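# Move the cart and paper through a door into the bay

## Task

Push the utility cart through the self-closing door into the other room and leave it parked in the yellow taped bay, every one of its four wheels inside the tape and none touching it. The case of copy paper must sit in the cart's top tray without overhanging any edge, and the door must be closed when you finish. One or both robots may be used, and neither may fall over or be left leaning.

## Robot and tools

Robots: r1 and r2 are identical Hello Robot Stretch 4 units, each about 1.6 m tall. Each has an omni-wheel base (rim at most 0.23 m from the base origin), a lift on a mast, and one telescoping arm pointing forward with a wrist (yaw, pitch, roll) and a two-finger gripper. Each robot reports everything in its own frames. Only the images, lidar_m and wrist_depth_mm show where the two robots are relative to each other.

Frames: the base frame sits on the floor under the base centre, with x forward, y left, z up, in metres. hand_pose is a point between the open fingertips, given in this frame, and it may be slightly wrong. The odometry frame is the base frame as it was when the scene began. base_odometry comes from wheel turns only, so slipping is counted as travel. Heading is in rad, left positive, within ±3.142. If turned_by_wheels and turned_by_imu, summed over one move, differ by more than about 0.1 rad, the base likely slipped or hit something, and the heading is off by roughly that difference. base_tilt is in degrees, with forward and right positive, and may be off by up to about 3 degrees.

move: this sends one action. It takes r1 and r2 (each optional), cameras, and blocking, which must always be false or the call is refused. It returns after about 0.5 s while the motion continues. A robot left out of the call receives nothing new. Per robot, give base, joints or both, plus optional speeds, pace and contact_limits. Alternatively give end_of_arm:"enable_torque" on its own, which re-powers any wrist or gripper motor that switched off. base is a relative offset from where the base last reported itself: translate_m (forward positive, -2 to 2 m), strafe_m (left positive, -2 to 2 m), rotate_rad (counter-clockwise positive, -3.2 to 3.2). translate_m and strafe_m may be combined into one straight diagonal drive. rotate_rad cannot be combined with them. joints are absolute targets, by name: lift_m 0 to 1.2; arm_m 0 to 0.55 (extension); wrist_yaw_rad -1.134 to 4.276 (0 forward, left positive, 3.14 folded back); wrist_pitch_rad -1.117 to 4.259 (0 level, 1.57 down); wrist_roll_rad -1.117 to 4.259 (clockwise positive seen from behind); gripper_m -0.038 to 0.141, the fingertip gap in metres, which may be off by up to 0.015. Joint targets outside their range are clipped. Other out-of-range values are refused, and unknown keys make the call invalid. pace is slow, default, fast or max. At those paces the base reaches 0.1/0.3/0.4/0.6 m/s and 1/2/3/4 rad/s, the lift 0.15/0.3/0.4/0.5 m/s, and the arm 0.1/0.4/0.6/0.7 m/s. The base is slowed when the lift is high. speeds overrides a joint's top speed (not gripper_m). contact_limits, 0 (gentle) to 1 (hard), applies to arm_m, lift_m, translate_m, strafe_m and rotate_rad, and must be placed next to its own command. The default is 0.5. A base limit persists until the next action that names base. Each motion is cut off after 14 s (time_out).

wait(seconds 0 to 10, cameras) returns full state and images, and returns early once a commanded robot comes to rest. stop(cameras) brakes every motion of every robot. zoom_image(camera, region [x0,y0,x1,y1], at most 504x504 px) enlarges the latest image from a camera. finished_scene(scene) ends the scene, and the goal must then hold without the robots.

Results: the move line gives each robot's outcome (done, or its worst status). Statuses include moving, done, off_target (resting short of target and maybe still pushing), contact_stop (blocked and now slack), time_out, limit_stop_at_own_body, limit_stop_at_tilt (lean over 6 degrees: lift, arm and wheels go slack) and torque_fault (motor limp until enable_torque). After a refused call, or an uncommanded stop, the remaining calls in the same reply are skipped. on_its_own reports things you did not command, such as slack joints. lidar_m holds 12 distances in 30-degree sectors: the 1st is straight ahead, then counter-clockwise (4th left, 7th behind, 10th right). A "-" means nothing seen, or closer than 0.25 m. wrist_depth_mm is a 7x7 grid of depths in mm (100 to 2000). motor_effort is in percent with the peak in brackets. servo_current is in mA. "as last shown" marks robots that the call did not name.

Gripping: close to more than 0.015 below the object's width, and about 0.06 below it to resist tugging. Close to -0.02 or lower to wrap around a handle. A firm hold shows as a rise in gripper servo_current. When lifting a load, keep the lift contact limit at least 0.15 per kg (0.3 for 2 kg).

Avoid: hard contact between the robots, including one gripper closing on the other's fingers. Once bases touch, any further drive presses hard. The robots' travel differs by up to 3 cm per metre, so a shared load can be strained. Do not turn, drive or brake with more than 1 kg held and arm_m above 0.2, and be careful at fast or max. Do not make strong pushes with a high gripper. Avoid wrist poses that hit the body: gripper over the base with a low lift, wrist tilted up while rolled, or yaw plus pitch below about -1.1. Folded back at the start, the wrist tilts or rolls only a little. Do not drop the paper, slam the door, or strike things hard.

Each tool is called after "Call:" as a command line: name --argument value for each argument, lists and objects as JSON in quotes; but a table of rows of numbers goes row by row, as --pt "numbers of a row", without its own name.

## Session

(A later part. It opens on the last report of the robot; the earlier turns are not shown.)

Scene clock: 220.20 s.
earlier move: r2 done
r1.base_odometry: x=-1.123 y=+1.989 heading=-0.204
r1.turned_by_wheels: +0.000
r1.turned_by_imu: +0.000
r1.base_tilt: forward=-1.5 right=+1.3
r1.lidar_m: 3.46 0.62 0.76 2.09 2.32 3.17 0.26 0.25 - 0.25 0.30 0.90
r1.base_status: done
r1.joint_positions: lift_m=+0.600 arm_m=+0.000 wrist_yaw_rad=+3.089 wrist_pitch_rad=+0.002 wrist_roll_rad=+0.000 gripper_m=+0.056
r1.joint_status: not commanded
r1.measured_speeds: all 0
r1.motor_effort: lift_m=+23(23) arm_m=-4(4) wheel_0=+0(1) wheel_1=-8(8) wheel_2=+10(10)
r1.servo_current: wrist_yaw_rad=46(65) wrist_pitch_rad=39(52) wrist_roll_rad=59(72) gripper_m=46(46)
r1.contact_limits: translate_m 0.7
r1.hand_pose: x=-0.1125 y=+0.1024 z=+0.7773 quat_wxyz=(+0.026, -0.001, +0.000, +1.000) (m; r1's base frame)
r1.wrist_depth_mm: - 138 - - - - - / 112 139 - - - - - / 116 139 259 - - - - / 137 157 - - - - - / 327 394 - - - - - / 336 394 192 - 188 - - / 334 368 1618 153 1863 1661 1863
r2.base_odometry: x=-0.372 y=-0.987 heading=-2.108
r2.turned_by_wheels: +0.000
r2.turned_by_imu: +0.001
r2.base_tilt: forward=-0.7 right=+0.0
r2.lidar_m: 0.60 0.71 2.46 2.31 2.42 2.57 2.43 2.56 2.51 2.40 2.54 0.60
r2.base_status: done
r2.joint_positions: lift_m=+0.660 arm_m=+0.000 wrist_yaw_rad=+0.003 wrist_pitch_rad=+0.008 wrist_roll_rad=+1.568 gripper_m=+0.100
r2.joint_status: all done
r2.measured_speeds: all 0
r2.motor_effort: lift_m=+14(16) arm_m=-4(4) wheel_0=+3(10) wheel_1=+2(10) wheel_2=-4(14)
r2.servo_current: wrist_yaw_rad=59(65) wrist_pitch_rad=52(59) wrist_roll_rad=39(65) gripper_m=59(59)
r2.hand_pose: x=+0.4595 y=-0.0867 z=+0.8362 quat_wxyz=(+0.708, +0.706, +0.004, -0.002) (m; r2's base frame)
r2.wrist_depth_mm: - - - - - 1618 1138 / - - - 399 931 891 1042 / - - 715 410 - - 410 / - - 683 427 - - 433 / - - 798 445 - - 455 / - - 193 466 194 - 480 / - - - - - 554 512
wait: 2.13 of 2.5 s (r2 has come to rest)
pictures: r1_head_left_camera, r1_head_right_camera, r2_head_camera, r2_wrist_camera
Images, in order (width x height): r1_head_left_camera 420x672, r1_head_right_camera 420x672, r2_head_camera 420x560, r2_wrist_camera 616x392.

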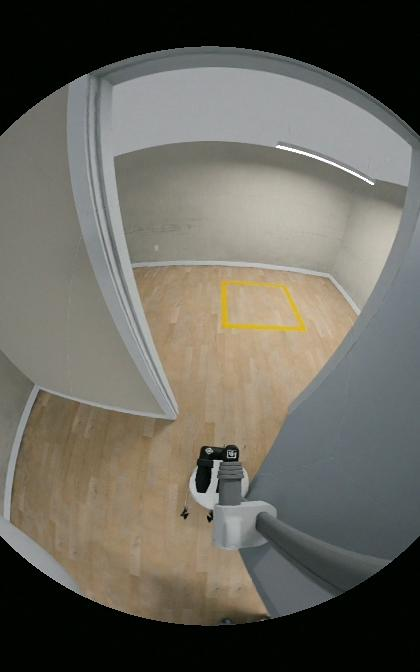

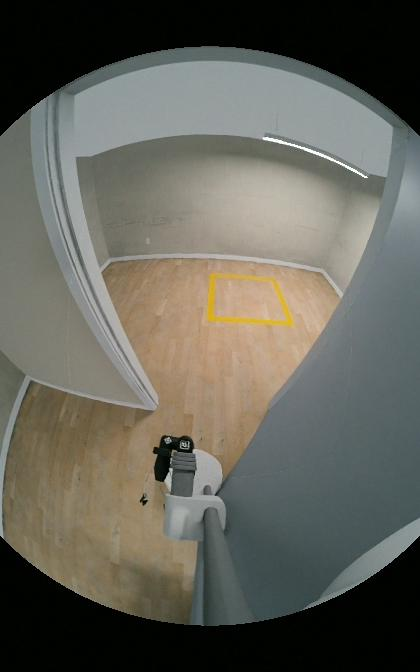

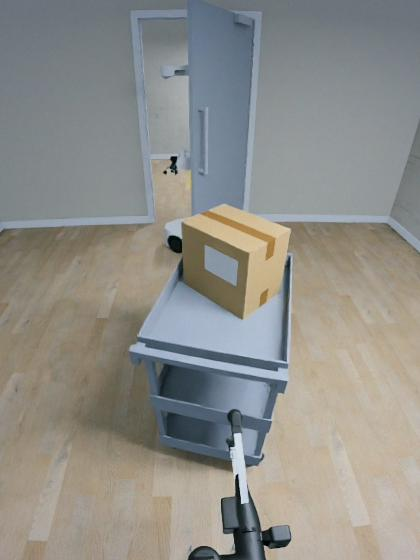

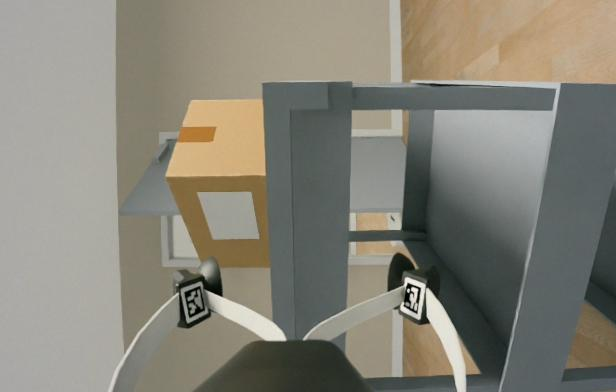

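Call:
move --blocking false --r1 '{"base":{"translate_m":-0.15,"strafe_m":-0.55},"pace":"slow","contact_limits":{"translate_m":0.7,"strafe_m":0.7}}' --r2 '{"joints":{"lift_m":0.645,"gripper_m":0.125}}' --cameras '[]'

Call:
move --blocking false --r2 '{"base":{"translate_m":0.17},"pace":"slow","contact_limits":{"translate_m":0.2}}' --cameras '[]'

Call:
wait --seconds 3 --cameras '["r1_head_left_camera","r1_head_right_camera","r2_head_camera","r2_wrist_camera"]'

r1: "contact_limits": translate_m and strafe_m are given together and make one move, which takes one limit: state it under one of them only
Scene clock: 234.37 s.
r1.base_odometry: x=-1.123 y=+1.989 heading=-0.204
r1.turned_by_wheels: +0.000
r1.turned_by_imu: +0.000
r1.base_tilt: forward=-1.6 right=+1.2
r1.lidar_m: 3.45 0.64 0.78 2.09 2.33 3.20 0.25 0.25 - 0.25 0.30 0.93
r1.base_status: done
r1.joint_positions: lift_m=+0.600 arm_m=+0.000 wrist_yaw_rad=+3.089 wrist_pitch_rad=+0.002 wrist_roll_rad=+0.000 gripper_m=+0.056
r1.joint_status: not commanded
r1.measured_speeds: all 0
r1.motor_effort: lift_m=+23(23) arm_m=-4(4) wheel_0=+0(1) wheel_1=-8(8) wheel_2=+10(10)
r1.servo_current: wrist_yaw_rad=59(65) wrist_pitch_rad=39(52) wrist_roll_rad=46(72) gripper_m=46(46)
r1.contact_limits: translate_m 0.7
r1.hand_pose: x=-0.1125 y=+0.1024 z=+0.7773 quat_wxyz=(+0.026, -0.001, +0.000, +1.000) (m; r1's base frame)
r1.wrist_depth_mm: - 138 - - - - - / 112 139 - - - - - / 116 139 259 - - - - / 137 157 - - - - - / 330 394 - - - - - / 338 397 191 - 188 - - / 334 368 1661 153 1808 1661 1863
r2.base_odometry: x=-0.372 y=-0.987 heading=-2.108
r2.turned_by_wheels: +0.000
r2.turned_by_imu: +0.000
r2.base_tilt: forward=-0.7 right=+0.1
r2.lidar_m: 0.60 0.71 2.44 2.33 2.39 2.54 2.43 2.57 2.52 2.40 2.48 0.60
r2.base_status: done
r2.joint_positions: lift_m=+0.660 arm_m=+0.000 wrist_yaw_rad=+0.003 wrist_pitch_rad=+0.008 wrist_roll_rad=+1.568 gripper_m=+0.100
r2.joint_status: all done
r2.measured_speeds: all 0
r2.motor_effort: lift_m=+14(16) arm_m=-4(4) wheel_0=+4(10) wheel_1=+3(10) wheel_2=-3(14)
r2.servo_current: wrist_yaw_rad=52(65) wrist_pitch_rad=46(59) wrist_roll_rad=52(65) gripper_m=52(59)
r2.hand_pose: x=+0.4595 y=-0.0867 z=+0.8362 quat_wxyz=(+0.708, +0.706, +0.004, -0.002) (m; r2's base frame)
r2.wrist_depth_mm: - - - - - 1618 1138 / - - - 397 931 904 1042 / - - 715 407 - - 413 / - - 683 427 - - 433 / - - 798 445 - - 455 / - - 193 469 193 - 488 / - - - - - 549 512
pictures: none

not run: a call was refused earlier in this reply.

not run: a call was refused earlier in this reply.

Call:
move --blocking false --r1 '{"base":{"translate_m":-0.15,"strafe_m":-0.55},"pace":"slow","contact_limits":{"strafe_m":0.7}}' --r2 '{"base":{"translate_m":0.17},"pace":"slow","contact_limits":{"translate_m":0.2},"joints":{"lift_m":0.645,"gripper_m":0.125}}' --cameras '[]'

Call:
wait --seconds 3.5 --cameras '["r1_head_left_camera","r1_head_right_camera","r2_head_camera","r2_wrist_camera"]'

Scene clock: 239.10 s.
move: r1 moving; r2 moving
r1.base_odometry: x=-1.129 y=+1.978 heading=-0.203
r1.turned_by_wheels: +0.001
r1.turned_by_imu: +0.000
r1.base_tilt: forward=-1.6 right=+1.3
r1.lidar_m: 3.44 0.63 0.76 2.09 2.33 3.18 0.28 0.25 - 0.25 0.29 0.88
r1.base_status: translate_m moving; strafe_m moving
r1.joint_positions: lift_m=+0.600 arm_m=+0.000 wrist_yaw_rad=+3.089 wrist_pitch_rad=+0.002 wrist_roll_rad=+0.000 gripper_m=+0.056
r1.joint_status: not commanded
r1.measured_speeds: translate_m=-0.013 strafe_m=-0.049 rotate_rad=+0.000 lift_m=+0.000 arm_m=+0.000 wrist_yaw_rad=+0.000 wrist_pitch_rad=+0.000 wrist_roll_rad=+0.000
r1.motor_effort: lift_m=+23(23) arm_m=-4(4) wheel_0=+9(11) wheel_1=-14(14) wheel_2=+13(13)
r1.servo_current: wrist_yaw_rad=46(59) wrist_pitch_rad=46(46) wrist_roll_rad=52(65) gripper_m=46(46)
r1.contact_limits: strafe_m 0.7
r1.hand_pose: x=-0.1125 y=+0.1024 z=+0.7773 quat_wxyz=(+0.026, -0.001, +0.000, +1.000) (m; r1's base frame)
r1.wrist_depth_mm: - 138 - - - - - / 112 139 - - - - - / 116 139 259 - - - - / 137 157 1756 - - - - / 329 402 - - - - - / 338 397 194 - 188 - - / 340 373 1576 153 1808 1756 1863
r2.base_odometry: x=-0.379 y=-0.997 heading=-2.108
r2.turned_by_wheels: +0.000
r2.turned_by_imu: +0.001
r2.base_tilt: forward=-0.7 right=+0.1
r2.lidar_m: 0.58 0.70 2.42 2.33 2.42 2.58 2.44 2.58 2.51 2.40 2.50 0.59
r2.base_status: translate_m moving
r2.joint_positions: lift_m=+0.646 arm_m=+0.000 wrist_yaw_rad=+0.003 wrist_pitch_rad=+0.008 wrist_roll_rad=+1.568 gripper_m=+0.108
r2.joint_status: lift_m moving; gripper_m moving
r2.measured_speeds: translate_m=+0.048 strafe_m=+0.000 rotate_rad=-0.002 lift_m=-0.012 arm_m=+0.000 wrist_yaw_rad=+0.000 wrist_pitch_rad=+0.000 wrist_roll_rad=+0.000
r2.motor_effort: lift_m=+15(16) arm_m=-4(4) wheel_0=+4(8) wheel_1=+6(6) wheel_2=-10(10)
r2.servo_current: wrist_yaw_rad=33(59) wrist_pitch_rad=46(59) wrist_roll_rad=52(52) gripper_m=78(78)
r2.contact_limits: translate_m 0.2
r2.hand_pose: x=+0.4595 y=-0.0867 z=+0.8215 quat_wxyz=(+0.708, +0.706, +0.004, -0.002) (m; r2's base frame)
r2.wrist_depth_mm: - - - - - 1618 1118 / - - - 389 410 866 1008 / - - 691 399 - - 402 / - - 668 415 - - 424 / - - 778 436 - - 445 / - - 195 452 191 462 469 / - - - - - 492 504
pictures: none
No camera images: "cameras" was empty.

Scene clock: 241.57 s.
earlier move: r1 moving; r2 done
r1.base_odometry: x=-1.236 y=+1.767 heading=-0.203
r1.turned_by_wheels: +0.000
r1.turned_by_imu: -0.002
r1.base_tilt: forward=-1.6 right=+1.2
r1.lidar_m: 3.49 0.87 0.86 2.30 2.56 3.51 1.41 0.25 0.25 0.25 0.25 0.38
r1.base_status: translate_m moving; strafe_m moving
r1.joint_positions: lift_m=+0.600 arm_m=+0.000 wrist_yaw_rad=+3.089 wrist_pitch_rad=+0.002 wrist_roll_rad=+0.000 gripper_m=+0.056
r1.joint_status: not commanded
r1.measured_speeds: translate_m=-0.027 strafe_m=-0.096 rotate_rad=+0.005 lift_m=+0.000 arm_m=+0.000 wrist_yaw_rad=+0.000 wrist_pitch_rad=+0.000 wrist_roll_rad=+0.000
r1.motor_effort: lift_m=+23(23) arm_m=-4(4) wheel_0=+9(12) wheel_1=-13(15) wheel_2=+7(14)
r1.servo_current: wrist_yaw_rad=46(65) wrist_pitch_rad=39(46) wrist_roll_rad=52(65) gripper_m=33(52)
r1.contact_limits: strafe_m 0.7
r1.hand_pose: x=-0.1125 y=+0.1024 z=+0.7773 quat_wxyz=(+0.026, -0.001, +0.000, +1.000) (m; r1's base frame)
r1.wrist_depth_mm: - 138 - - - - - / 112 139 - - - - - / 116 139 260 - - - - / 136 157 1661 - - - - / 397 - - - - - - / 413 - 195 - 187 - - / 407 466 1576 143 1808 1708 1863
r2.base_odometry: x=-0.459 y=-1.132 heading=-2.108
r2.turned_by_wheels: +0.000
r2.turned_by_imu: +0.000
r2.base_tilt: forward=-0.7 right=+0.1
r2.lidar_m: 0.46 0.53 2.44 2.34 2.40 2.72 2.61 2.70 2.49 2.40 2.52 0.46
r2.base_status: done
r2.joint_positions: lift_m=+0.645 arm_m=+0.000 wrist_yaw_rad=+0.003 wrist_pitch_rad=+0.008 wrist_roll_rad=+1.568 gripper_m=+0.125
r2.joint_status: all done
r2.measured_speeds: all 0
r2.motor_effort: lift_m=+14(16) arm_m=-4(4) wheel_0=+3(9) wheel_1=+5(7) wheel_2=-6(11)
r2.servo_current: wrist_yaw_rad=46(65) wrist_pitch_rad=52(59) wrist_roll_rad=39(65) gripper_m=52(78)
r2.contact_limits: translate_m 0.2
r2.hand_pose: x=+0.4595 y=-0.0867 z=+0.8213 quat_wxyz=(+0.708, +0.706, +0.004, -0.002) (m; r2's base frame)
r2.wrist_depth_mm: - - 172 172 236 238 237 / - - 182 238 - 798 - / - 539 191 247 - - - / - 530 200 259 - - - / - - 215 273 - - - / - - 213 283 200 177 - / - - - - - 1756 -
wait: 2.47 of 3.5 s (r2 has come to rest)
pictures: r1_head_left_camera, r1_head_right_camera, r2_head_camera, r2_wrist_camera
Images, in order (width x height): r1_head_left_camera 420x672, r1_head_right_camera 420x672, r2_head_camera 420x560, r2_wrist_camera 616x392.

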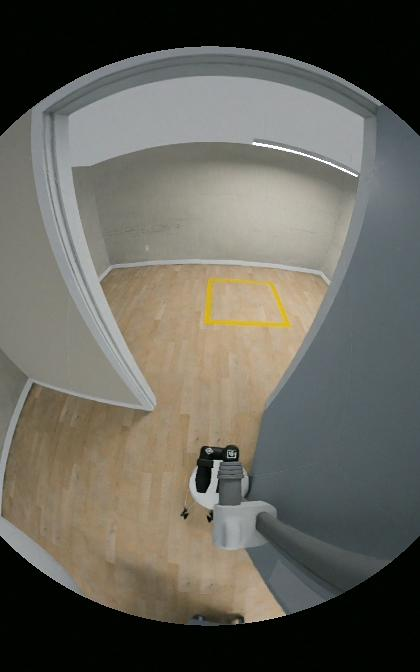

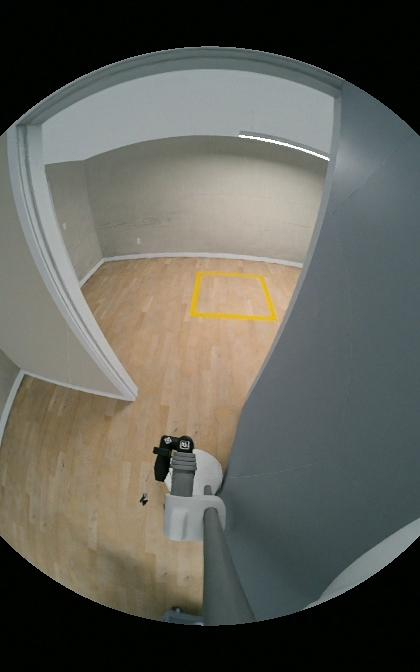

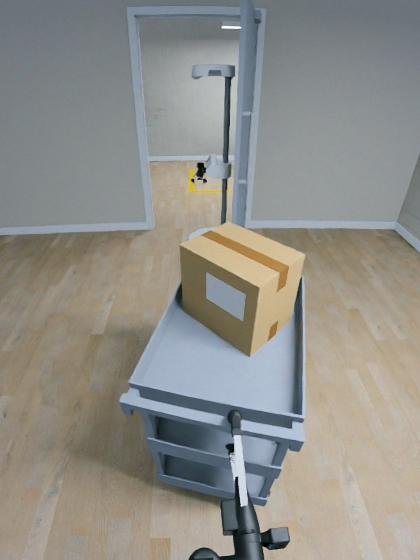

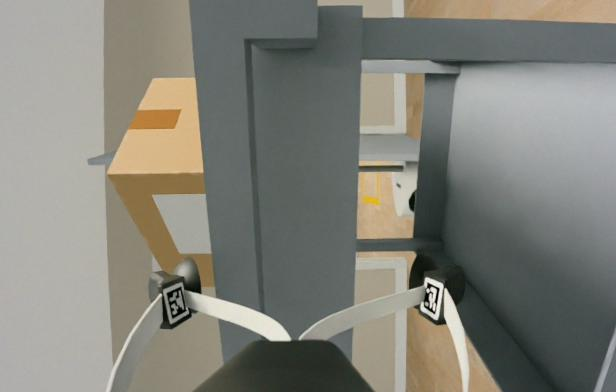

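Call:
move --blocking false --r2 '{"joints":{"lift_m":0.684}}' --cameras '[]'

Call:
wait --seconds 1 --cameras '["r2_wrist_camera","r1_head_left_camera"]'

Scene clock: 263.23 s.
earlier move: r1 contact_stop
move: r2 moving
r1.base_odometry: x=-1.384 y=+1.539 heading=-0.103
r1.turned_by_wheels: +0.100
r1.turned_by_imu: +0.120
r1.base_tilt: forward=-1.6 right=+1.3
r1.lidar_m: 3.60 1.09 1.13 2.70 2.93 1.34 1.37 0.28 0.25 - 0.25 0.28
r1.base_status: translate_m contact_stop (by the wheels' count: -0.162 of -0.150); strafe_m contact_stop (by the wheels' count: -0.493 of -0.550)
r1.joint_positions: lift_m=+0.600 arm_m=+0.000 wrist_yaw_rad=+3.089 wrist_pitch_rad=+0.002 wrist_roll_rad=+0.000 gripper_m=+0.056
r1.joint_status: not commanded
r1.measured_speeds: all 0
r1.on_its_own: the wheels are slack since a contact_stop
r1.motor_effort: lift_m=+23(23) arm_m=-4(4) wheel_0=+0(1) wheel_1=+0(0) wheel_2=+0(0)
r1.servo_current: wrist_yaw_rad=65(72) wrist_pitch_rad=46(46) wrist_roll_rad=59(65) gripper_m=46(46)
r1.contact_limits: strafe_m 0.7
r1.hand_pose: x=-0.1125 y=+0.1024 z=+0.7773 quat_wxyz=(+0.026, -0.001, +0.000, +1.000) (m; r1's base frame)
r1.wrist_depth_mm: - 138 - - - - - / - 138 - - - - - / 113 138 227 - - - - / 132 147 - - - - - / - - - - - - - / - - 193 - 186 - - / 1808 1708 1708 143 1430 1661 1863
r2.base_odometry: x=-0.459 y=-1.132 heading=-2.108
r2.turned_by_wheels: +0.000
r2.turned_by_imu: +0.001
r2.base_tilt: forward=-0.7 right=+0.0
r2.lidar_m: 0.44 0.55 2.45 2.34 2.42 2.73 2.62 2.73 2.49 2.40 2.51 0.43
r2.base_status: not commanded
r2.joint_positions: lift_m=+0.677 arm_m=+0.000 wrist_yaw_rad=+0.003 wrist_pitch_rad=+0.008 wrist_roll_rad=+1.568 gripper_m=+0.125
r2.joint_status: lift_m moving
r2.measured_speeds: translate_m=+0.000 strafe_m=+0.000 rotate_rad=+0.000 lift_m=+0.070 arm_m=+0.000 wrist_yaw_rad=+0.000 wrist_pitch_rad=+0.000 wrist_roll_rad=+0.000
r2.motor_effort: lift_m=+23(26) arm_m=-4(4) wheel_0=+3(4) wheel_1=+4(5) wheel_2=-6(7)
r2.servo_current: wrist_yaw_rad=46(59) wrist_pitch_rad=46(52) wrist_roll_rad=46(52) gripper_m=52(52)
r2.contact_limits: translate_m 0.2
r2.hand_pose: x=+0.4595 y=-0.0867 z=+0.8525 quat_wxyz=(+0.708, +0.706, +0.004, -0.002) (m; r2's base frame)
r2.wrist_depth_mm: - - - 172 231 236 237 / - - 615 234 240 809 - / - - 512 244 249 - - / - - 512 201 263 878 - / - - 597 268 273 - - / - - 196 218 200 181 - / - - - - - 1808 -
pictures: none
No camera images: "cameras" was empty.

not run: a stop that you did not command came earlier in this reply.

Call:
stop --cameras '["r1_head_left_camera","r1_head_right_camera","r2_wrist_camera","r2_head_camera"]'

Scene clock: 265.97 s.
earlier move: r2 done
stop: r1's wheels hold again
r1.base_odometry: x=-1.384 y=+1.539 heading=-0.103
r1.turned_by_wheels: +0.000
r1.turned_by_imu: +0.000
r1.base_tilt: forward=-1.6 right=+1.2
r1.lidar_m: 3.62 1.08 1.13 2.69 2.94 1.34 1.36 0.27 0.25 - 0.25 0.25
r1.base_status: translate_m contact_stop (by the wheels' count: -0.162 of -0.150); strafe_m contact_stop (by the wheels' count: -0.493 of -0.550)
r1.joint_positions: lift_m=+0.600 arm_m=+0.000 wrist_yaw_rad=+3.089 wrist_pitch_rad=+0.002 wrist_roll_rad=+0.000 gripper_m=+0.056
r1.joint_status: not commanded
r1.measured_speeds: all 0
r1.motor_effort: lift_m=+23(23) arm_m=-4(4) wheel_0=+0(1) wheel_1=+0(0) wheel_2=+0(0)
r1.servo_current: wrist_yaw_rad=39(72) wrist_pitch_rad=46(46) wrist_roll_rad=52(72) gripper_m=39(46)
r1.contact_limits: strafe_m 0.7
r1.hand_pose: x=-0.1125 y=+0.1024 z=+0.7773 quat_wxyz=(+0.026, -0.001, +0.000, +1.000) (m; r1's base frame)
r1.wrist_depth_mm: - 138 - - - - - / - 138 - - - - - / 113 138 227 - - - - / 132 147 - - - - - / - - - - - - - / - - 193 - 188 - - / 1863 1661 1708 143 1366 1708 1808
r2.base_odometry: x=-0.459 y=-1.132 heading=-2.108
r2.turned_by_wheels: +0.000
r2.turned_by_imu: +0.000
r2.base_tilt: forward=-0.7 right=+0.1
r2.lidar_m: 0.46 0.53 2.42 2.33 2.40 2.75 2.63 2.72 2.49 2.40 2.52 0.46
r2.base_status: not commanded
r2.joint_positions: lift_m=+0.684 arm_m=+0.000 wrist_yaw_rad=+0.003 wrist_pitch_rad=+0.008 wrist_roll_rad=+1.568 gripper_m=+0.125
r2.joint_status: all done
r2.measured_speeds: all 0
r2.motor_effort: lift_m=+21(26) arm_m=-4(4) wheel_0=+3(4) wheel_1=+5(5) wheel_2=-6(7)
r2.servo_current: wrist_yaw_rad=46(59) wrist_pitch_rad=52(52) wrist_roll_rad=59(59) gripper_m=46(59)
r2.contact_limits: translate_m 0.2
r2.hand_pose: x=+0.4595 y=-0.0867 z=+0.8597 quat_wxyz=(+0.708, +0.706, +0.004, -0.002) (m; r2's base frame)
r2.wrist_depth_mm: - - - 174 181 235 237 / - - 615 182 239 809 - / - - 521 191 249 831 - / - - 512 199 260 - - / - - 585 211 274 - - / - - 196 216 212 182 - / - - - - - 1756 -
pictures: r1_head_left_camera, r1_head_right_camera, r2_head_camera, r2_wrist_camera
Images, in order (width x height): r1_head_left_camera 420x672, r1_head_right_camera 420x672, r2_head_camera 420x560, r2_wrist_camera 616x392.

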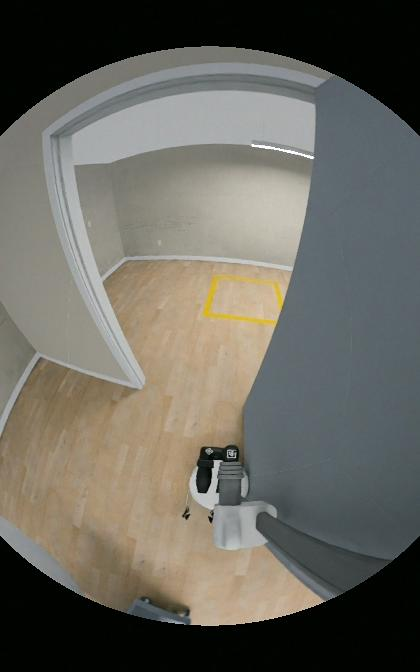

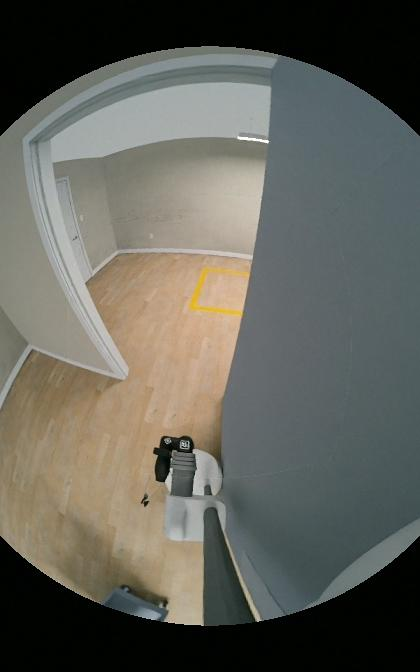

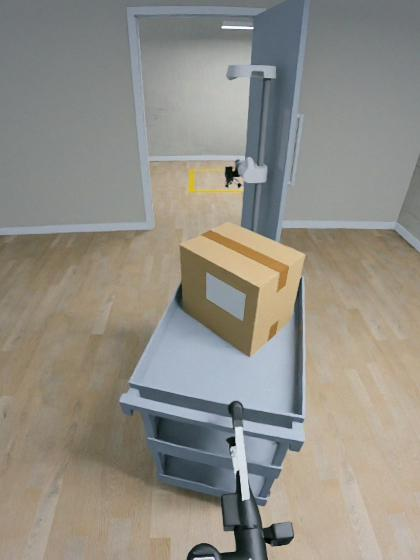

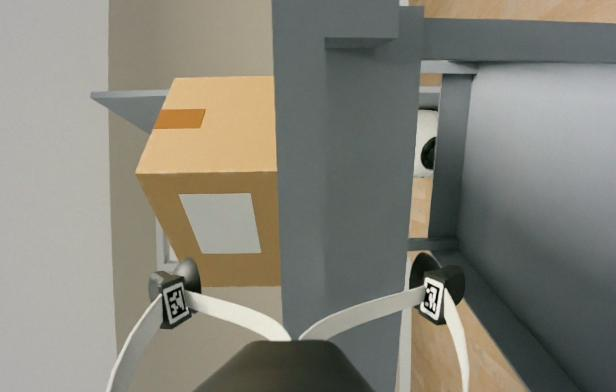

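Call:
move --blocking false --r2 '{"base":{"translate_m":0.03},"pace":"slow","contact_limits":{"translate_m":0.2}}' --cameras '[]'

Call:
wait --seconds 1.2 --cameras '["r2_wrist_camera"]'

Call:
move --blocking false --r2 '{"joints":{"gripper_m":-0.03}}' --cameras '[]'

Call:
wait --seconds 1.5 --cameras '["r2_wrist_camera","r2_head_camera"]'

Scene clock: 282.77 s.
move: r2 moving
r1: as last shown
r1.lidar_m: 3.63 1.11 1.11 2.71 2.95 1.33 1.38 0.26 0.25 - 0.25 0.26
r1.servo_current: wrist_yaw_rad=65(65) wrist_pitch_rad=39(39) wrist_roll_rad=39(65) gripper_m=46(46)
r1.contact_limits: strafe_m 0.7
r1.wrist_depth_mm: - 138 - - - - - / - 138 - - - - - / 113 139 226 - - - - / 131 148 - - - - - / - - - - - - - / - - 194 - 188 - - / 1808 1756 1756 143 1430 1661 1808
r2.base_odometry: x=-0.465 y=-1.143 heading=-2.108
r2.turned_by_wheels: +0.000
r2.turned_by_imu: +0.001
r2.base_tilt: forward=-0.7 right=+0.1
r2.lidar_m: 0.45 0.52 2.44 2.34 2.42 2.75 2.62 2.75 2.49 2.41 2.52 0.42
r2.base_status: translate_m moving
r2.joint_positions: lift_m=+0.684 arm_m=+0.000 wrist_yaw_rad=+0.003 wrist_pitch_rad=+0.008 wrist_roll_rad=+1.568 gripper_m=+0.125
r2.joint_status: not commanded
r2.measured_speeds: translate_m=+0.048 strafe_m=+0.001 rotate_rad=-0.001 lift_m=+0.000 arm_m=+0.000 wrist_yaw_rad=+0.000 wrist_pitch_rad=+0.000 wrist_roll_rad=+0.000
r2.motor_effort: lift_m=+21(21) arm_m=-4(4) wheel_0=+7(7) wheel_1=+5(9) wheel_2=-8(12)
r2.servo_current: wrist_yaw_rad=52(52) wrist_pitch_rad=46(52) wrist_roll_rad=46(59) gripper_m=46(52)
r2.contact_limits: translate_m 0.2
r2.hand_pose: x=+0.4595 y=-0.0867 z=+0.8597 quat_wxyz=(+0.708, +0.706, +0.004, -0.002) (m; r2's base frame)
r2.wrist_depth_mm: - - - 163 219 227 225 / - - 597 173 227 - - / - - 508 181 237 831 - / - - 500 187 248 - - / - - 580 198 262 - - / - - 203 203 214 181 - / - - - - - 1756 -
pictures: none
No camera images: "cameras" was empty.

Scene clock: 283.63 s.
earlier move: r2 done
r1.base_odometry: x=-1.384 y=+1.539 heading=-0.103
r1.turned_by_wheels: +0.000
r1.turned_by_imu: +0.000
r1.base_tilt: forward=-1.6 right=+1.3
r1.lidar_m: 3.62 1.08 1.12 2.71 2.94 1.33 1.38 0.27 0.25 - 0.25 0.25
r1.base_status: not commanded
r1.joint_positions: lift_m=+0.600 arm_m=+0.000 wrist_yaw_rad=+3.089 wrist_pitch_rad=+0.002 wrist_roll_rad=+0.000 gripper_m=+0.056
r1.joint_status: not commanded
r1.measured_speeds: all 0
r1.motor_effort: lift_m=+23(23) arm_m=-4(4) wheel_0=+0(1) wheel_1=+0(0) wheel_2=+0(0)
r1.servo_current: wrist_yaw_rad=39(65) wrist_pitch_rad=33(52) wrist_roll_rad=52(65) gripper_m=39(46)
r1.contact_limits: strafe_m 0.7
r1.hand_pose: x=-0.1125 y=+0.1024 z=+0.7773 quat_wxyz=(+0.026, -0.001, +0.000, +1.000) (m; r1's base frame)
r1.wrist_depth_mm: - 138 - - - - - / - 138 - - - - - / 113 138 226 - - - - / 132 148 - - - - - / - - - - - - - / - - 193 - 188 - - / 1863 1708 1756 143 1430 1708 1921
r2.base_odometry: x=-0.474 y=-1.158 heading=-2.107
r2.turned_by_wheels: +0.000
r2.turned_by_imu: +0.000
r2.base_tilt: forward=-0.7 right=+0.1
r2.lidar_m: 0.43 0.50 2.45 2.32 2.40 2.74 2.65 2.76 2.51 2.41 2.50 0.41
r2.base_status: done
r2.joint_positions: lift_m=+0.684 arm_m=+0.000 wrist_yaw_rad=+0.003 wrist_pitch_rad=+0.008 wrist_roll_rad=+1.568 gripper_m=+0.125
r2.joint_status: not commanded
r2.measured_speeds: all 0
r2.motor_effort: lift_m=+21(21) arm_m=-4(4) wheel_0=+3(9) wheel_1=+5(9) wheel_2=-6(12)
r2.servo_current: wrist_yaw_rad=46(65) wrist_pitch_rad=52(52) wrist_roll_rad=52(59) gripper_m=52(52)
r2.contact_limits: translate_m 0.2
r2.hand_pose: x=+0.4595 y=-0.0867 z=+0.8597 quat_wxyz=(+0.708, +0.706, +0.004, -0.002) (m; r2's base frame)
r2.wrist_depth_mm: - - - 146 202 208 208 / - - 574 154 211 - - / - - 484 162 220 - - / - - 484 226 230 820 - / - - 559 179 239 - - / - - 204 183 250 182 - / - - - - - 1708 525
wait: 0.87 of 1.2 s (r2 has come to rest)
pictures: r2_wrist_camera
Images, in order (width x height): r2_wrist_camera 616x392.

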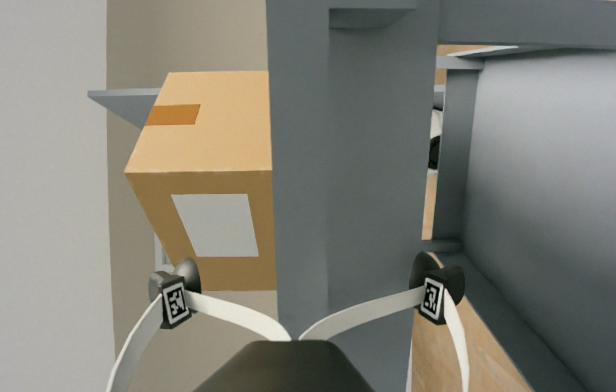

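Scene clock: 284.13 s.
move: r2 moving
r1: as last shown
r1.lidar_m: 3.60 1.09 1.11 2.71 2.94 1.34 1.37 0.27 0.25 - 0.25 0.25
r1.motor_effort: lift_m=+23(23) arm_m=-4(4) wheel_0=+0(0) wheel_1=+0(0) wheel_2=+0(0)
r1.servo_current: wrist_yaw_rad=39(72) wrist_pitch_rad=39(46) wrist_roll_rad=39(65) gripper_m=33(46)
r1.contact_limits: strafe_m 0.7
r1.wrist_depth_mm: - 138 - - - - - / - 138 - - - - - / 113 139 227 - - - - / 132 147 - - - - - / - - - - - - - / - - 193 - 187 - - / 1863 1708 1756 143 1430 1661 1808
r2.base_odometry: x=-0.474 y=-1.158 heading=-2.107
r2.turned_by_wheels: +0.000
r2.turned_by_imu: +0.000
r2.base_tilt: forward=-0.7 right=+0.1
r2.lidar_m: 0.42 0.49 2.44 2.34 2.41 2.77 2.65 2.77 2.52 2.41 2.53 0.41
r2.base_status: not commanded
r2.joint_positions: lift_m=+0.684 arm_m=+0.000 wrist_yaw_rad=+0.003 wrist_pitch_rad=+0.008 wrist_roll_rad=+1.568 gripper_m=+0.111
r2.joint_status: gripper_m moving
r2.measured_speeds: all 0
r2.motor_effort: lift_m=+21(21) arm_m=-4(4) wheel_0=+3(4) wheel_1=+5(6) wheel_2=-6(6)
r2.servo_current: wrist_yaw_rad=46(52) wrist_pitch_rad=52(59) wrist_roll_rad=39(52) gripper_m=124(124)
r2.contact_limits: translate_m 0.2
r2.hand_pose: x=+0.4595 y=-0.0867 z=+0.8597 quat_wxyz=(+0.708, +0.706, +0.004, -0.002) (m; r2's base frame)
r2.wrist_depth_mm: - - - 146 202 207 208 / - - 574 154 211 - - / - - 488 161 220 - - / - - 480 225 230 831 - / - - 559 179 240 - - / - - 200 185 194 - - / - - - - - 1756 525
pictures: none
No camera images: "cameras" was empty.

Scene clock: 285.63 s.
earlier move: r2 moving
r1.base_odometry: x=-1.384 y=+1.539 heading=-0.103
r1.turned_by_wheels: +0.000
r1.turned_by_imu: +0.000
r1.base_tilt: forward=-1.6 right=+1.3
r1.lidar_m: 3.63 1.10 1.14 2.70 2.93 1.36 1.37 0.28 0.25 - 0.25 0.26
r1.base_status: not commanded
r1.joint_positions: lift_m=+0.600 arm_m=+0.000 wrist_yaw_rad=+3.089 wrist_pitch_rad=+0.002 wrist_roll_rad=+0.000 gripper_m=+0.056
r1.joint_status: not commanded
r1.measured_speeds: all 0
r1.motor_effort: lift_m=+23(23) arm_m=-4(4) wheel_0=+0(1) wheel_1=+0(0) wheel_2=+0(0)
r1.servo_current: wrist_yaw_rad=52(72) wrist_pitch_rad=39(52) wrist_roll_rad=33(65) gripper_m=39(46)
r1.contact_limits: strafe_m 0.7
r1.hand_pose: x=-0.1125 y=+0.1024 z=+0.7773 quat_wxyz=(+0.026, -0.001, +0.000, +1.000) (m; r1's base frame)
r1.wrist_depth_mm: - 138 - - - - - / - 138 - - - - - / 113 139 228 - - - - / 132 148 - - - - - / - - - - - - - / - - 193 - 188 - - / 1756 1756 1708 143 1464 1661 1863
r2.base_odometry: x=-0.474 y=-1.158 heading=-2.107
r2.turned_by_wheels: +0.000
r2.turned_by_imu: +0.000
r2.base_tilt: forward=-0.7 right=+0.1
r2.lidar_m: 0.39 0.50 2.43 2.32 2.41 2.76 2.63 2.78 2.51 2.41 2.51 0.41
r2.base_status: not commanded
r2.joint_positions: lift_m=+0.684 arm_m=+0.000 wrist_yaw_rad=+0.003 wrist_pitch_rad=+0.007 wrist_roll_rad=+1.568 gripper_m=-0.028
r2.joint_status: gripper_m moving
r2.measured_speeds: all 0
r2.motor_effort: lift_m=+21(21) arm_m=-4(4) wheel_0=+2(4) wheel_1=+5(6) wheel_2=-2(7)
r2.servo_current: wrist_yaw_rad=46(52) wrist_pitch_rad=46(59) wrist_roll_rad=39(59) gripper_m=169(306)
r2.contact_limits: translate_m 0.2
r2.hand_pose: x=+0.4595 y=-0.0867 z=+0.8598 quat_wxyz=(+0.708, +0.706, +0.004, -0.002) (m; r2's base frame)
r2.wrist_depth_mm: - - - 136 191 196 196 / - - 559 143 199 759 - / - - 473 149 208 - - / - 504 469 156 220 820 - / - - 564 167 229 - - / - - 185 174 178 - - / - - - - - 1618 -
wait: 1.50 s; no rest
pictures: r2_head_camera, r2_wrist_camera
Images, in order (width x height): r2_head_camera 420x560, r2_wrist_camera 616x392.

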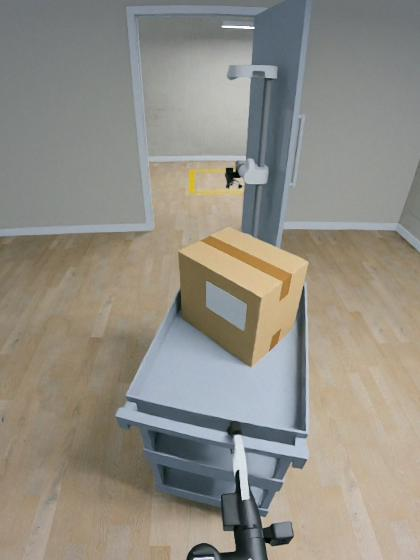

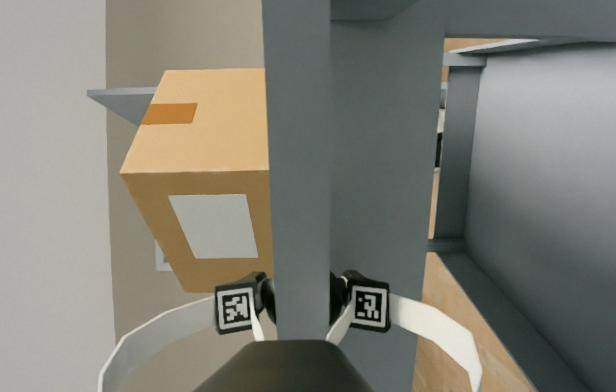

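Call:
move --blocking false --r2 '{"base":{"translate_m":0.2},"pace":"slow"}' --cameras '[]'

Call:
wait --seconds 3 --cameras '["r2_wrist_camera","r2_head_camera","r2_head_left_camera"]'

Scene clock: 293.93 s.
earlier move: r2 done
move: r2 moving
r1: as last shown
r1.base_tilt: forward=-1.6 right=+1.2
r1.lidar_m: 3.61 1.10 1.07 2.70 2.92 1.35 1.37 0.27 0.25 - 0.25 0.29
r1.servo_current: wrist_yaw_rad=59(59) wrist_pitch_rad=46(46) wrist_roll_rad=33(52) gripper_m=33(46)
r1.contact_limits: strafe_m 0.7
r1.wrist_depth_mm: - 137 - - - - - / - 138 - - - - - / 113 139 228 - - - - / 132 148 - - - - - / - - - - - - - / - - 194 - 187 - - / 1756 1708 1756 143 1430 1756 1863
r2.base_odometry: x=-0.480 y=-1.169 heading=-2.107
r2.turned_by_wheels: +0.000
r2.turned_by_imu: +0.001
r2.base_tilt: forward=-0.6 right=+0.1
r2.lidar_m: 0.43 0.45 2.43 2.32 2.40 2.78 2.67 2.78 2.50 2.41 2.52 0.38
r2.base_status: translate_m moving
r2.joint_positions: lift_m=+0.684 arm_m=+0.000 wrist_yaw_rad=+0.002 wrist_pitch_rad=+0.007 wrist_roll_rad=+1.568 gripper_m=-0.029
r2.joint_status: all done
r2.measured_speeds: translate_m=+0.053 strafe_m=-0.002 rotate_rad=-0.003 lift_m=+0.000 arm_m=+0.000 wrist_yaw_rad=-0.011 wrist_pitch_rad=+0.000 wrist_roll_rad=+0.000
r2.motor_effort: lift_m=+21(21) arm_m=+5(5) wheel_0=+9(9) wheel_1=+7(7) wheel_2=-13(13)
r2.servo_current: wrist_yaw_rad=39(52) wrist_pitch_rad=59(59) wrist_roll_rad=39(65) gripper_m=91(124)
r2.hand_pose: x=+0.4594 y=-0.0868 z=+0.8598 quat_wxyz=(+0.708, +0.706, +0.003, -0.002) (m; r2's base frame)
r2.wrist_depth_mm: - - - 133 188 195 195 / - - 564 139 196 - - / - - 473 144 207 - - / - 492 459 152 214 820 - / - - 549 158 226 - - / - - 187 167 179 - - / - - - - - 1708 -
pictures: none
No camera images: "cameras" was empty.

Scene clock: 296.70 s.
earlier move: r2 done
r1.base_odometry: x=-1.384 y=+1.539 heading=-0.103
r1.turned_by_wheels: +0.000
r1.turned_by_imu: +0.000
r1.base_tilt: forward=-1.6 right=+1.3
r1.lidar_m: 3.62 1.11 1.13 2.71 2.93 1.17 1.21 0.28 0.25 - 0.25 0.27
r1.base_status: not commanded
r1.joint_positions: lift_m=+0.600 arm_m=+0.000 wrist_yaw_rad=+3.089 wrist_pitch_rad=+0.002 wrist_roll_rad=+0.000 gripper_m=+0.056
r1.joint_status: not commanded
r1.measured_speeds: all 0
r1.motor_effort: lift_m=+23(23) arm_m=-4(4) wheel_0=+0(1) wheel_1=+0(0) wheel_2=+0(0)
r1.servo_current: wrist_yaw_rad=46(72) wrist_pitch_rad=39(52) wrist_roll_rad=39(72) gripper_m=46(52)
r1.contact_limits: strafe_m 0.7
r1.hand_pose: x=-0.1125 y=+0.1024 z=+0.7773 quat_wxyz=(+0.026, -0.001, +0.000, +1.000) (m; r1's base frame)
r1.wrist_depth_mm: - 138 - - - - - / - 138 - - - - - / 113 138 228 - 1366 - - / 132 147 - - - - - / - - - - - - - / - - 195 - 187 - - / 1863 1661 1756 143 - 1708 1921
r2.base_odometry: x=-0.576 y=-1.330 heading=-2.106
r2.turned_by_wheels: +0.001
r2.turned_by_imu: +0.001
r2.base_tilt: forward=-0.7 right=+0.1
r2.lidar_m: 0.42 0.46 2.45 2.32 2.40 2.97 2.85 2.99 2.50 2.38 2.53 0.42
r2.base_status: done
r2.joint_positions: lift_m=+0.684 arm_m=+0.000 wrist_yaw_rad=+0.001 wrist_pitch_rad=+0.007 wrist_roll_rad=+1.568 gripper_m=-0.029
r2.joint_status: all done
r2.measured_speeds: all 0
r2.motor_effort: lift_m=+21(21) arm_m=+5(5) wheel_0=+7(12) wheel_1=+5(8) wheel_2=-4(17)
r2.servo_current: wrist_yaw_rad=46(65) wrist_pitch_rad=46(59) wrist_roll_rad=46(65) gripper_m=91(124)
r2.hand_pose: x=+0.4593 y=-0.0871 z=+0.8598 quat_wxyz=(+0.708, +0.706, +0.003, -0.002) (m; r2's base frame)
r2.wrist_depth_mm: - - - 139 194 202 200 / - - 603 144 201 750 - / - - 496 149 209 - - / - 480 455 156 218 842 - / - - 539 163 227 - - / - - 186 168 177 - - / - - - - - 1576 -
wait: 2.77 of 3 s (r2 has come to rest)
pictures: r2_head_camera, r2_head_left_camera, r2_wrist_camera
Images, in order (width x height): r2_head_camera 420x560, r2_head_left_camera 420x672, r2_wrist_camera 616x392.

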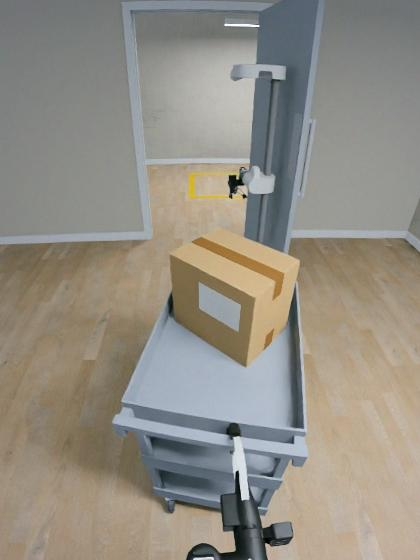

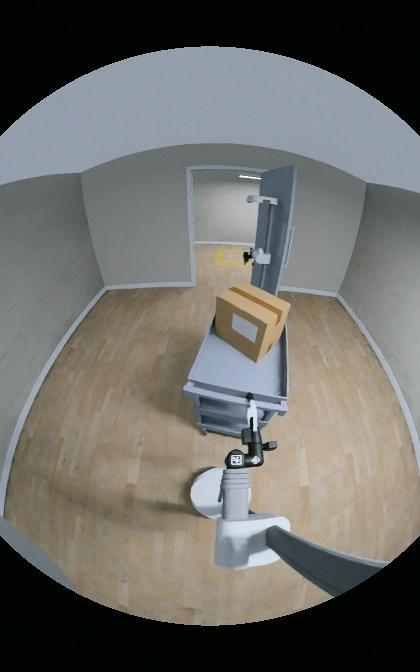

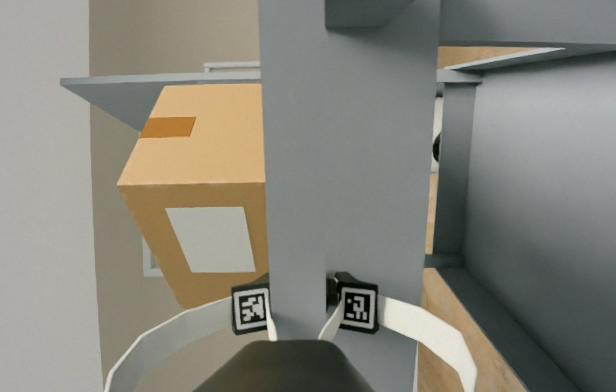

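Call:
move --blocking false --r2 '{"base":{"translate_m":-0.35,"strafe_m":-0.25},"pace":"slow"}' --cameras '[]'

Call:
wait --seconds 5 --cameras '["r2_wrist_camera","r2_head_camera","r2_head_left_camera"]'

Scene clock: 315.07 s.
move: r2 moving
r1: as last shown
r1.lidar_m: 3.62 1.10 1.11 2.69 2.92 1.19 1.20 0.28 0.25 - 0.25 0.26
r1.motor_effort: lift_m=+23(23) arm_m=-4(4) wheel_0=+0(0) wheel_1=+0(0) wheel_2=+0(0)
r1.servo_current: wrist_yaw_rad=72(72) wrist_pitch_rad=39(52) wrist_roll_rad=39(59) gripper_m=46(46)
r1.contact_limits: strafe_m 0.7
r1.wrist_depth_mm: - 137 - - - - - / - 138 - - - - - / 113 138 228 - 1430 - - / 132 148 - - - - - / - - - - - - - / - - 194 - 187 - - / 1808 1756 1808 143 - 1661 1921
r2.base_odometry: x=-0.578 y=-1.317 heading=-2.106
r2.turned_by_wheels: +0.001
r2.turned_by_imu: +0.001
r2.base_tilt: forward=-0.6 right=+0.0
r2.lidar_m: 0.41 0.47 2.43 2.33 2.43 2.96 2.83 2.98 2.52 2.40 2.50 0.40
r2.base_status: translate_m moving; strafe_m moving
r2.joint_positions: lift_m=+0.684 arm_m=+0.000 wrist_yaw_rad=+0.003 wrist_pitch_rad=+0.007 wrist_roll_rad=+1.568 gripper_m=-0.029
r2.joint_status: not commanded
r2.measured_speeds: translate_m=-0.043 strafe_m=-0.031 rotate_rad=+0.000 lift_m=+0.000 arm_m=+0.000 wrist_yaw_rad=+0.000 wrist_pitch_rad=+0.000 wrist_roll_rad=+0.000
r2.motor_effort: lift_m=+21(21) arm_m=+5(5) wheel_0=+6(12) wheel_1=-6(9) wheel_2=+11(11)
r2.servo_current: wrist_yaw_rad=46(59) wrist_pitch_rad=52(52) wrist_roll_rad=52(52) gripper_m=91(91)
r2.hand_pose: x=+0.4595 y=-0.0865 z=+0.8598 quat_wxyz=(+0.708, +0.706, +0.004, -0.001) (m; r2's base frame)
r2.wrist_depth_mm: - - - 140 195 201 202 / - - 1618 145 203 750 - / - - 500 150 211 - - / - 484 452 156 218 831 - / - - 535 163 227 - - / - - 187 169 177 - - / - - - - - 1618 -
pictures: none
No camera images: "cameras" was empty.

Scene clock: 320.07 s.
earlier move: r2 done
r1.base_odometry: x=-1.384 y=+1.539 heading=-0.103
r1.turned_by_wheels: +0.000
r1.turned_by_imu: +0.000
r1.base_tilt: forward=-1.6 right=+1.3
r1.lidar_m: 3.62 1.09 1.11 2.70 2.94 1.53 1.51 0.27 0.25 - 0.25 0.27
r1.base_status: not commanded
r1.joint_positions: lift_m=+0.600 arm_m=+0.000 wrist_yaw_rad=+3.089 wrist_pitch_rad=+0.002 wrist_roll_rad=+0.000 gripper_m=+0.056
r1.joint_status: not commanded
r1.measured_speeds: all 0
r1.motor_effort: lift_m=+23(23) arm_m=-4(4) wheel_0=+0(1) wheel_1=+0(0) wheel_2=+0(0)
r1.servo_current: wrist_yaw_rad=39(78) wrist_pitch_rad=39(52) wrist_roll_rad=52(65) gripper_m=46(52)
r1.contact_limits: strafe_m 0.7
r1.hand_pose: x=-0.1125 y=+0.1024 z=+0.7773 quat_wxyz=(+0.026, -0.001, +0.000, +1.000) (m; r1's base frame)
r1.wrist_depth_mm: - 138 - - - - - / - 138 - - - - - / 113 138 228 - - - - / 132 148 - - - - - / - - - - - - - / - - 193 - 187 - - / 1808 1756 1708 143 1756 1708 1863
r2.base_odometry: x=-0.613 y=-0.902 heading=-2.106
r2.turned_by_wheels: -0.001
r2.turned_by_imu: +0.000
r2.base_tilt: forward=-0.7 right=+0.0
r2.lidar_m: 0.39 0.40 2.71 2.59 2.67 2.63 2.50 2.59 2.25 2.15 2.26 0.43
r2.base_status: done
r2.joint_positions: lift_m=+0.684 arm_m=+0.000 wrist_yaw_rad=+0.003 wrist_pitch_rad=+0.007 wrist_roll_rad=+1.568 gripper_m=-0.029
r2.joint_status: not commanded
r2.measured_speeds: all 0
r2.motor_effort: lift_m=+21(21) arm_m=+4(5) wheel_0=+2(12) wheel_1=-5(9) wheel_2=+7(14)
r2.servo_current: wrist_yaw_rad=39(59) wrist_pitch_rad=52(59) wrist_roll_rad=46(65) gripper_m=91(98)
r2.hand_pose: x=+0.4595 y=-0.0866 z=+0.8598 quat_wxyz=(+0.708, +0.706, +0.004, -0.002) (m; r2's base frame)
r2.wrist_depth_mm: - - - 171 228 237 1078 / - - - 171 231 1397 466 / - - - 171 231 820 - / - - 521 233 232 854 - / - - 469 173 232 831 - / - - 185 173 179 - - / - - 580 - - - -
wait: 5.00 s; at rest by 4.97 s
pictures: r2_head_camera, r2_head_left_camera, r2_wrist_camera
Images, in order (width x height): r2_head_camera 420x560, r2_head_left_camera 420x672, r2_wrist_camera 616x392.

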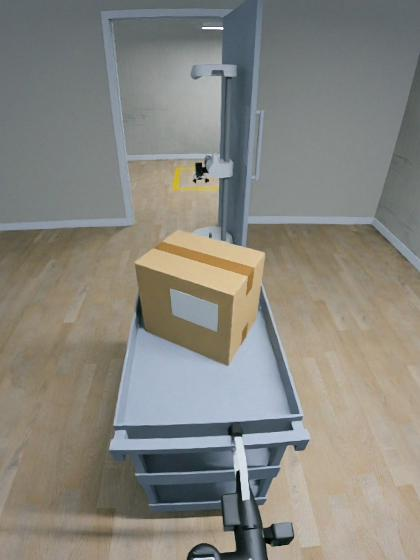

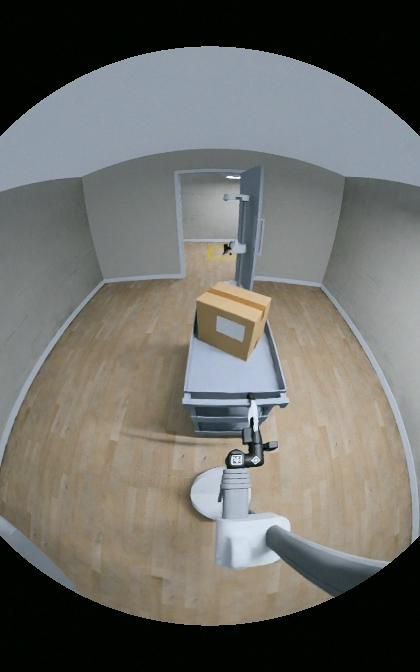

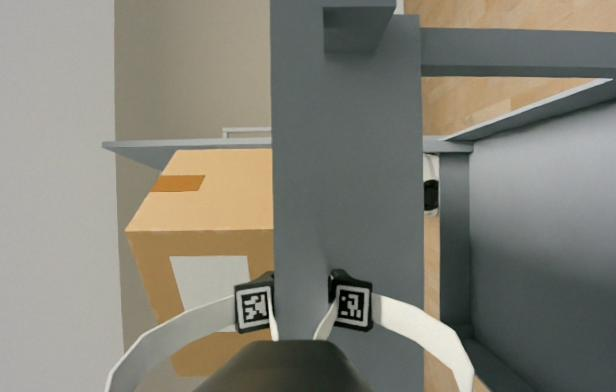

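Call:
move --blocking false --r2 '{"base":{"strafe_m":0.58},"pace":"slow"}' --cameras '[]'

Call:
wait --seconds 6.6 --cameras '["r2_wrist_camera","r2_head_camera","r2_head_left_camera","r1_head_left_camera"]'

Scene clock: 329.73 s.
move: r2 moving
r1: as last shown
r1.lidar_m: 3.61 1.09 1.12 2.70 2.92 1.53 1.51 0.26 0.25 - 0.25 0.25
r1.motor_effort: lift_m=+23(23) arm_m=-4(4) wheel_0=+0(0) wheel_1=+0(0) wheel_2=+0(0)
r1.servo_current: wrist_yaw_rad=59(59) wrist_pitch_rad=46(46) wrist_roll_rad=39(65) gripper_m=39(46)
r1.contact_limits: strafe_m 0.7
r1.wrist_depth_mm: - 138 - - - - - / - 137 - - - - - / 113 138 228 - - - - / 132 148 - - - - - / - - - - - - - / - - 194 - 187 - - / 1863 1708 1756 143 1708 1661 1863
r2.base_odometry: x=-0.601 y=-0.909 heading=-2.107
r2.turned_by_wheels: +0.000
r2.turned_by_imu: +0.000
r2.base_tilt: forward=-0.7 right=+0.1
r2.lidar_m: 0.38 0.42 2.67 2.56 2.65 2.62 2.50 2.61 2.28 2.19 2.26 0.43
r2.base_status: strafe_m moving
r2.joint_positions: lift_m=+0.684 arm_m=+0.000 wrist_yaw_rad=-0.002 wrist_pitch_rad=+0.007 wrist_roll_rad=+1.568 gripper_m=-0.029
r2.joint_status: not commanded
r2.measured_speeds: translate_m=+0.000 strafe_m=+0.055 rotate_rad=+0.001 lift_m=+0.000 arm_m=+0.000 wrist_yaw_rad=-0.021 wrist_pitch_rad=+0.000 wrist_roll_rad=+0.000
r2.motor_effort: lift_m=+21(21) arm_m=+5(5) wheel_0=-15(15) wheel_1=+6(8) wheel_2=-1(6)
r2.servo_current: wrist_yaw_rad=46(59) wrist_pitch_rad=52(52) wrist_roll_rad=52(59) gripper_m=98(98)
r2.hand_pose: x=+0.4591 y=-0.0879 z=+0.8598 quat_wxyz=(+0.708, +0.706, +0.002, -0.003) (m; r2's base frame)
r2.wrist_depth_mm: - - - 173 232 240 1118 / - - - 173 233 1464 459 / - - - 173 233 820 - / - - 521 233 233 842 - / - 484 469 173 233 831 - / - - 186 173 179 - - / - - 580 - 234 - -
pictures: none
No camera images: "cameras" was empty.

Scene clock: 336.20 s.
earlier move: r2 done
r1.base_odometry: x=-1.384 y=+1.539 heading=-0.103
r1.turned_by_wheels: +0.000
r1.turned_by_imu: +0.000
r1.base_tilt: forward=-1.6 right=+1.3
r1.lidar_m: 3.61 1.08 1.12 2.70 2.92 1.57 1.66 0.28 0.25 - 0.25 0.26
r1.base_status: not commanded
r1.joint_positions: lift_m=+0.600 arm_m=+0.000 wrist_yaw_rad=+3.089 wrist_pitch_rad=+0.002 wrist_roll_rad=+0.000 gripper_m=+0.056
r1.joint_status: not commanded
r1.measured_speeds: all 0
r1.motor_effort: lift_m=+23(23) arm_m=-4(4) wheel_0=+0(1) wheel_1=+0(0) wheel_2=+0(0)
r1.servo_current: wrist_yaw_rad=39(72) wrist_pitch_rad=39(52) wrist_roll_rad=46(78) gripper_m=46(52)
r1.contact_limits: strafe_m 0.7
r1.hand_pose: x=-0.1125 y=+0.1024 z=+0.7773 quat_wxyz=(+0.026, -0.001, +0.000, +1.000) (m; r1's base frame)
r1.wrist_depth_mm: - 138 - - - - - / - 138 - - - - - / 113 138 227 - - - - / 132 148 - - - - - / - - - - - - - / - - 194 - 187 - - / 1808 1708 1708 143 1756 1756 1863
r2.base_odometry: x=-0.114 y=-1.197 heading=-2.106
r2.turned_by_wheels: +0.000
r2.turned_by_imu: -0.001
r2.base_tilt: forward=-0.7 right=+0.0
r2.lidar_m: 0.46 2.88 2.09 1.98 2.06 2.65 2.49 2.61 2.83 2.72 0.90 0.32
r2.base_status: done
r2.joint_positions: lift_m=+0.684 arm_m=+0.000 wrist_yaw_rad=-0.004 wrist_pitch_rad=+0.007 wrist_roll_rad=+1.568 gripper_m=-0.029
r2.joint_status: not commanded
r2.measured_speeds: all 0
r2.motor_effort: lift_m=+21(21) arm_m=+5(5) wheel_0=-5(15) wheel_1=+3(9) wheel_2=+0(6)
r2.servo_current: wrist_yaw_rad=52(65) wrist_pitch_rad=52(59) wrist_roll_rad=39(65) gripper_m=91(98)
r2.hand_pose: x=+0.4589 y=-0.0885 z=+0.8598 quat_wxyz=(+0.708, +0.706, +0.001, -0.004) (m; r2's base frame)
r2.wrist_depth_mm: - 340 - - - - - / - 445 449 - - - - / - - - - - - - / - - - - 185 195 - / - - - - 222 1618 521 / - - 186 129 178 1618 473 / - - - - 427 424 1118
wait: 6.47 of 6.6 s (r2 has come to rest)
pictures: r1_head_left_camera, r2_head_camera, r2_head_left_camera, r2_wrist_camera
Images, in order (width x height): r1_head_left_camera 420x672, r2_head_camera 420x560, r2_head_left_camera 420x672, r2_wrist_camera 616x392.

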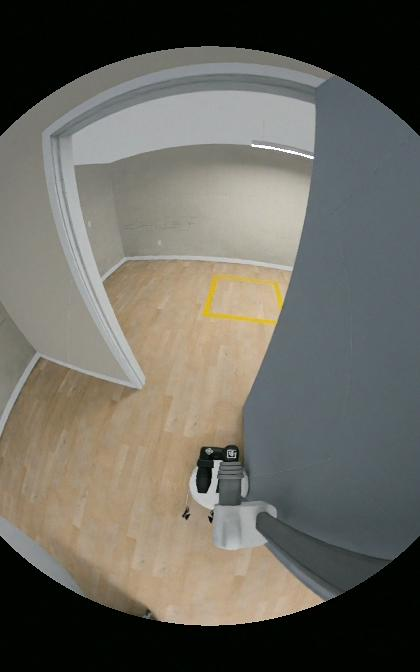

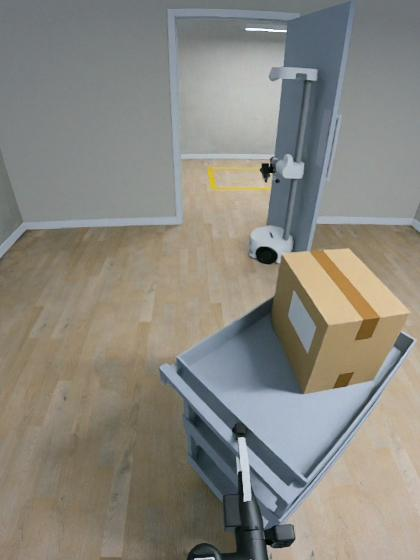

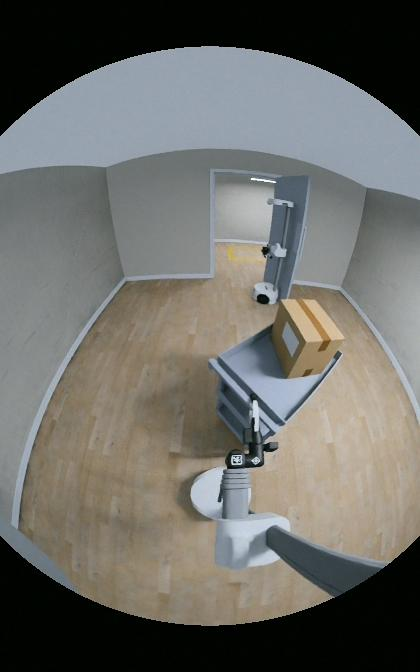

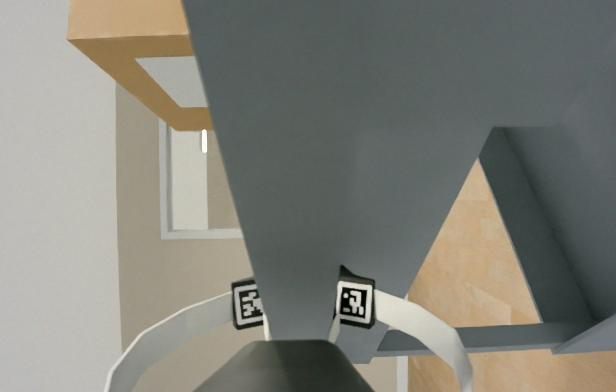

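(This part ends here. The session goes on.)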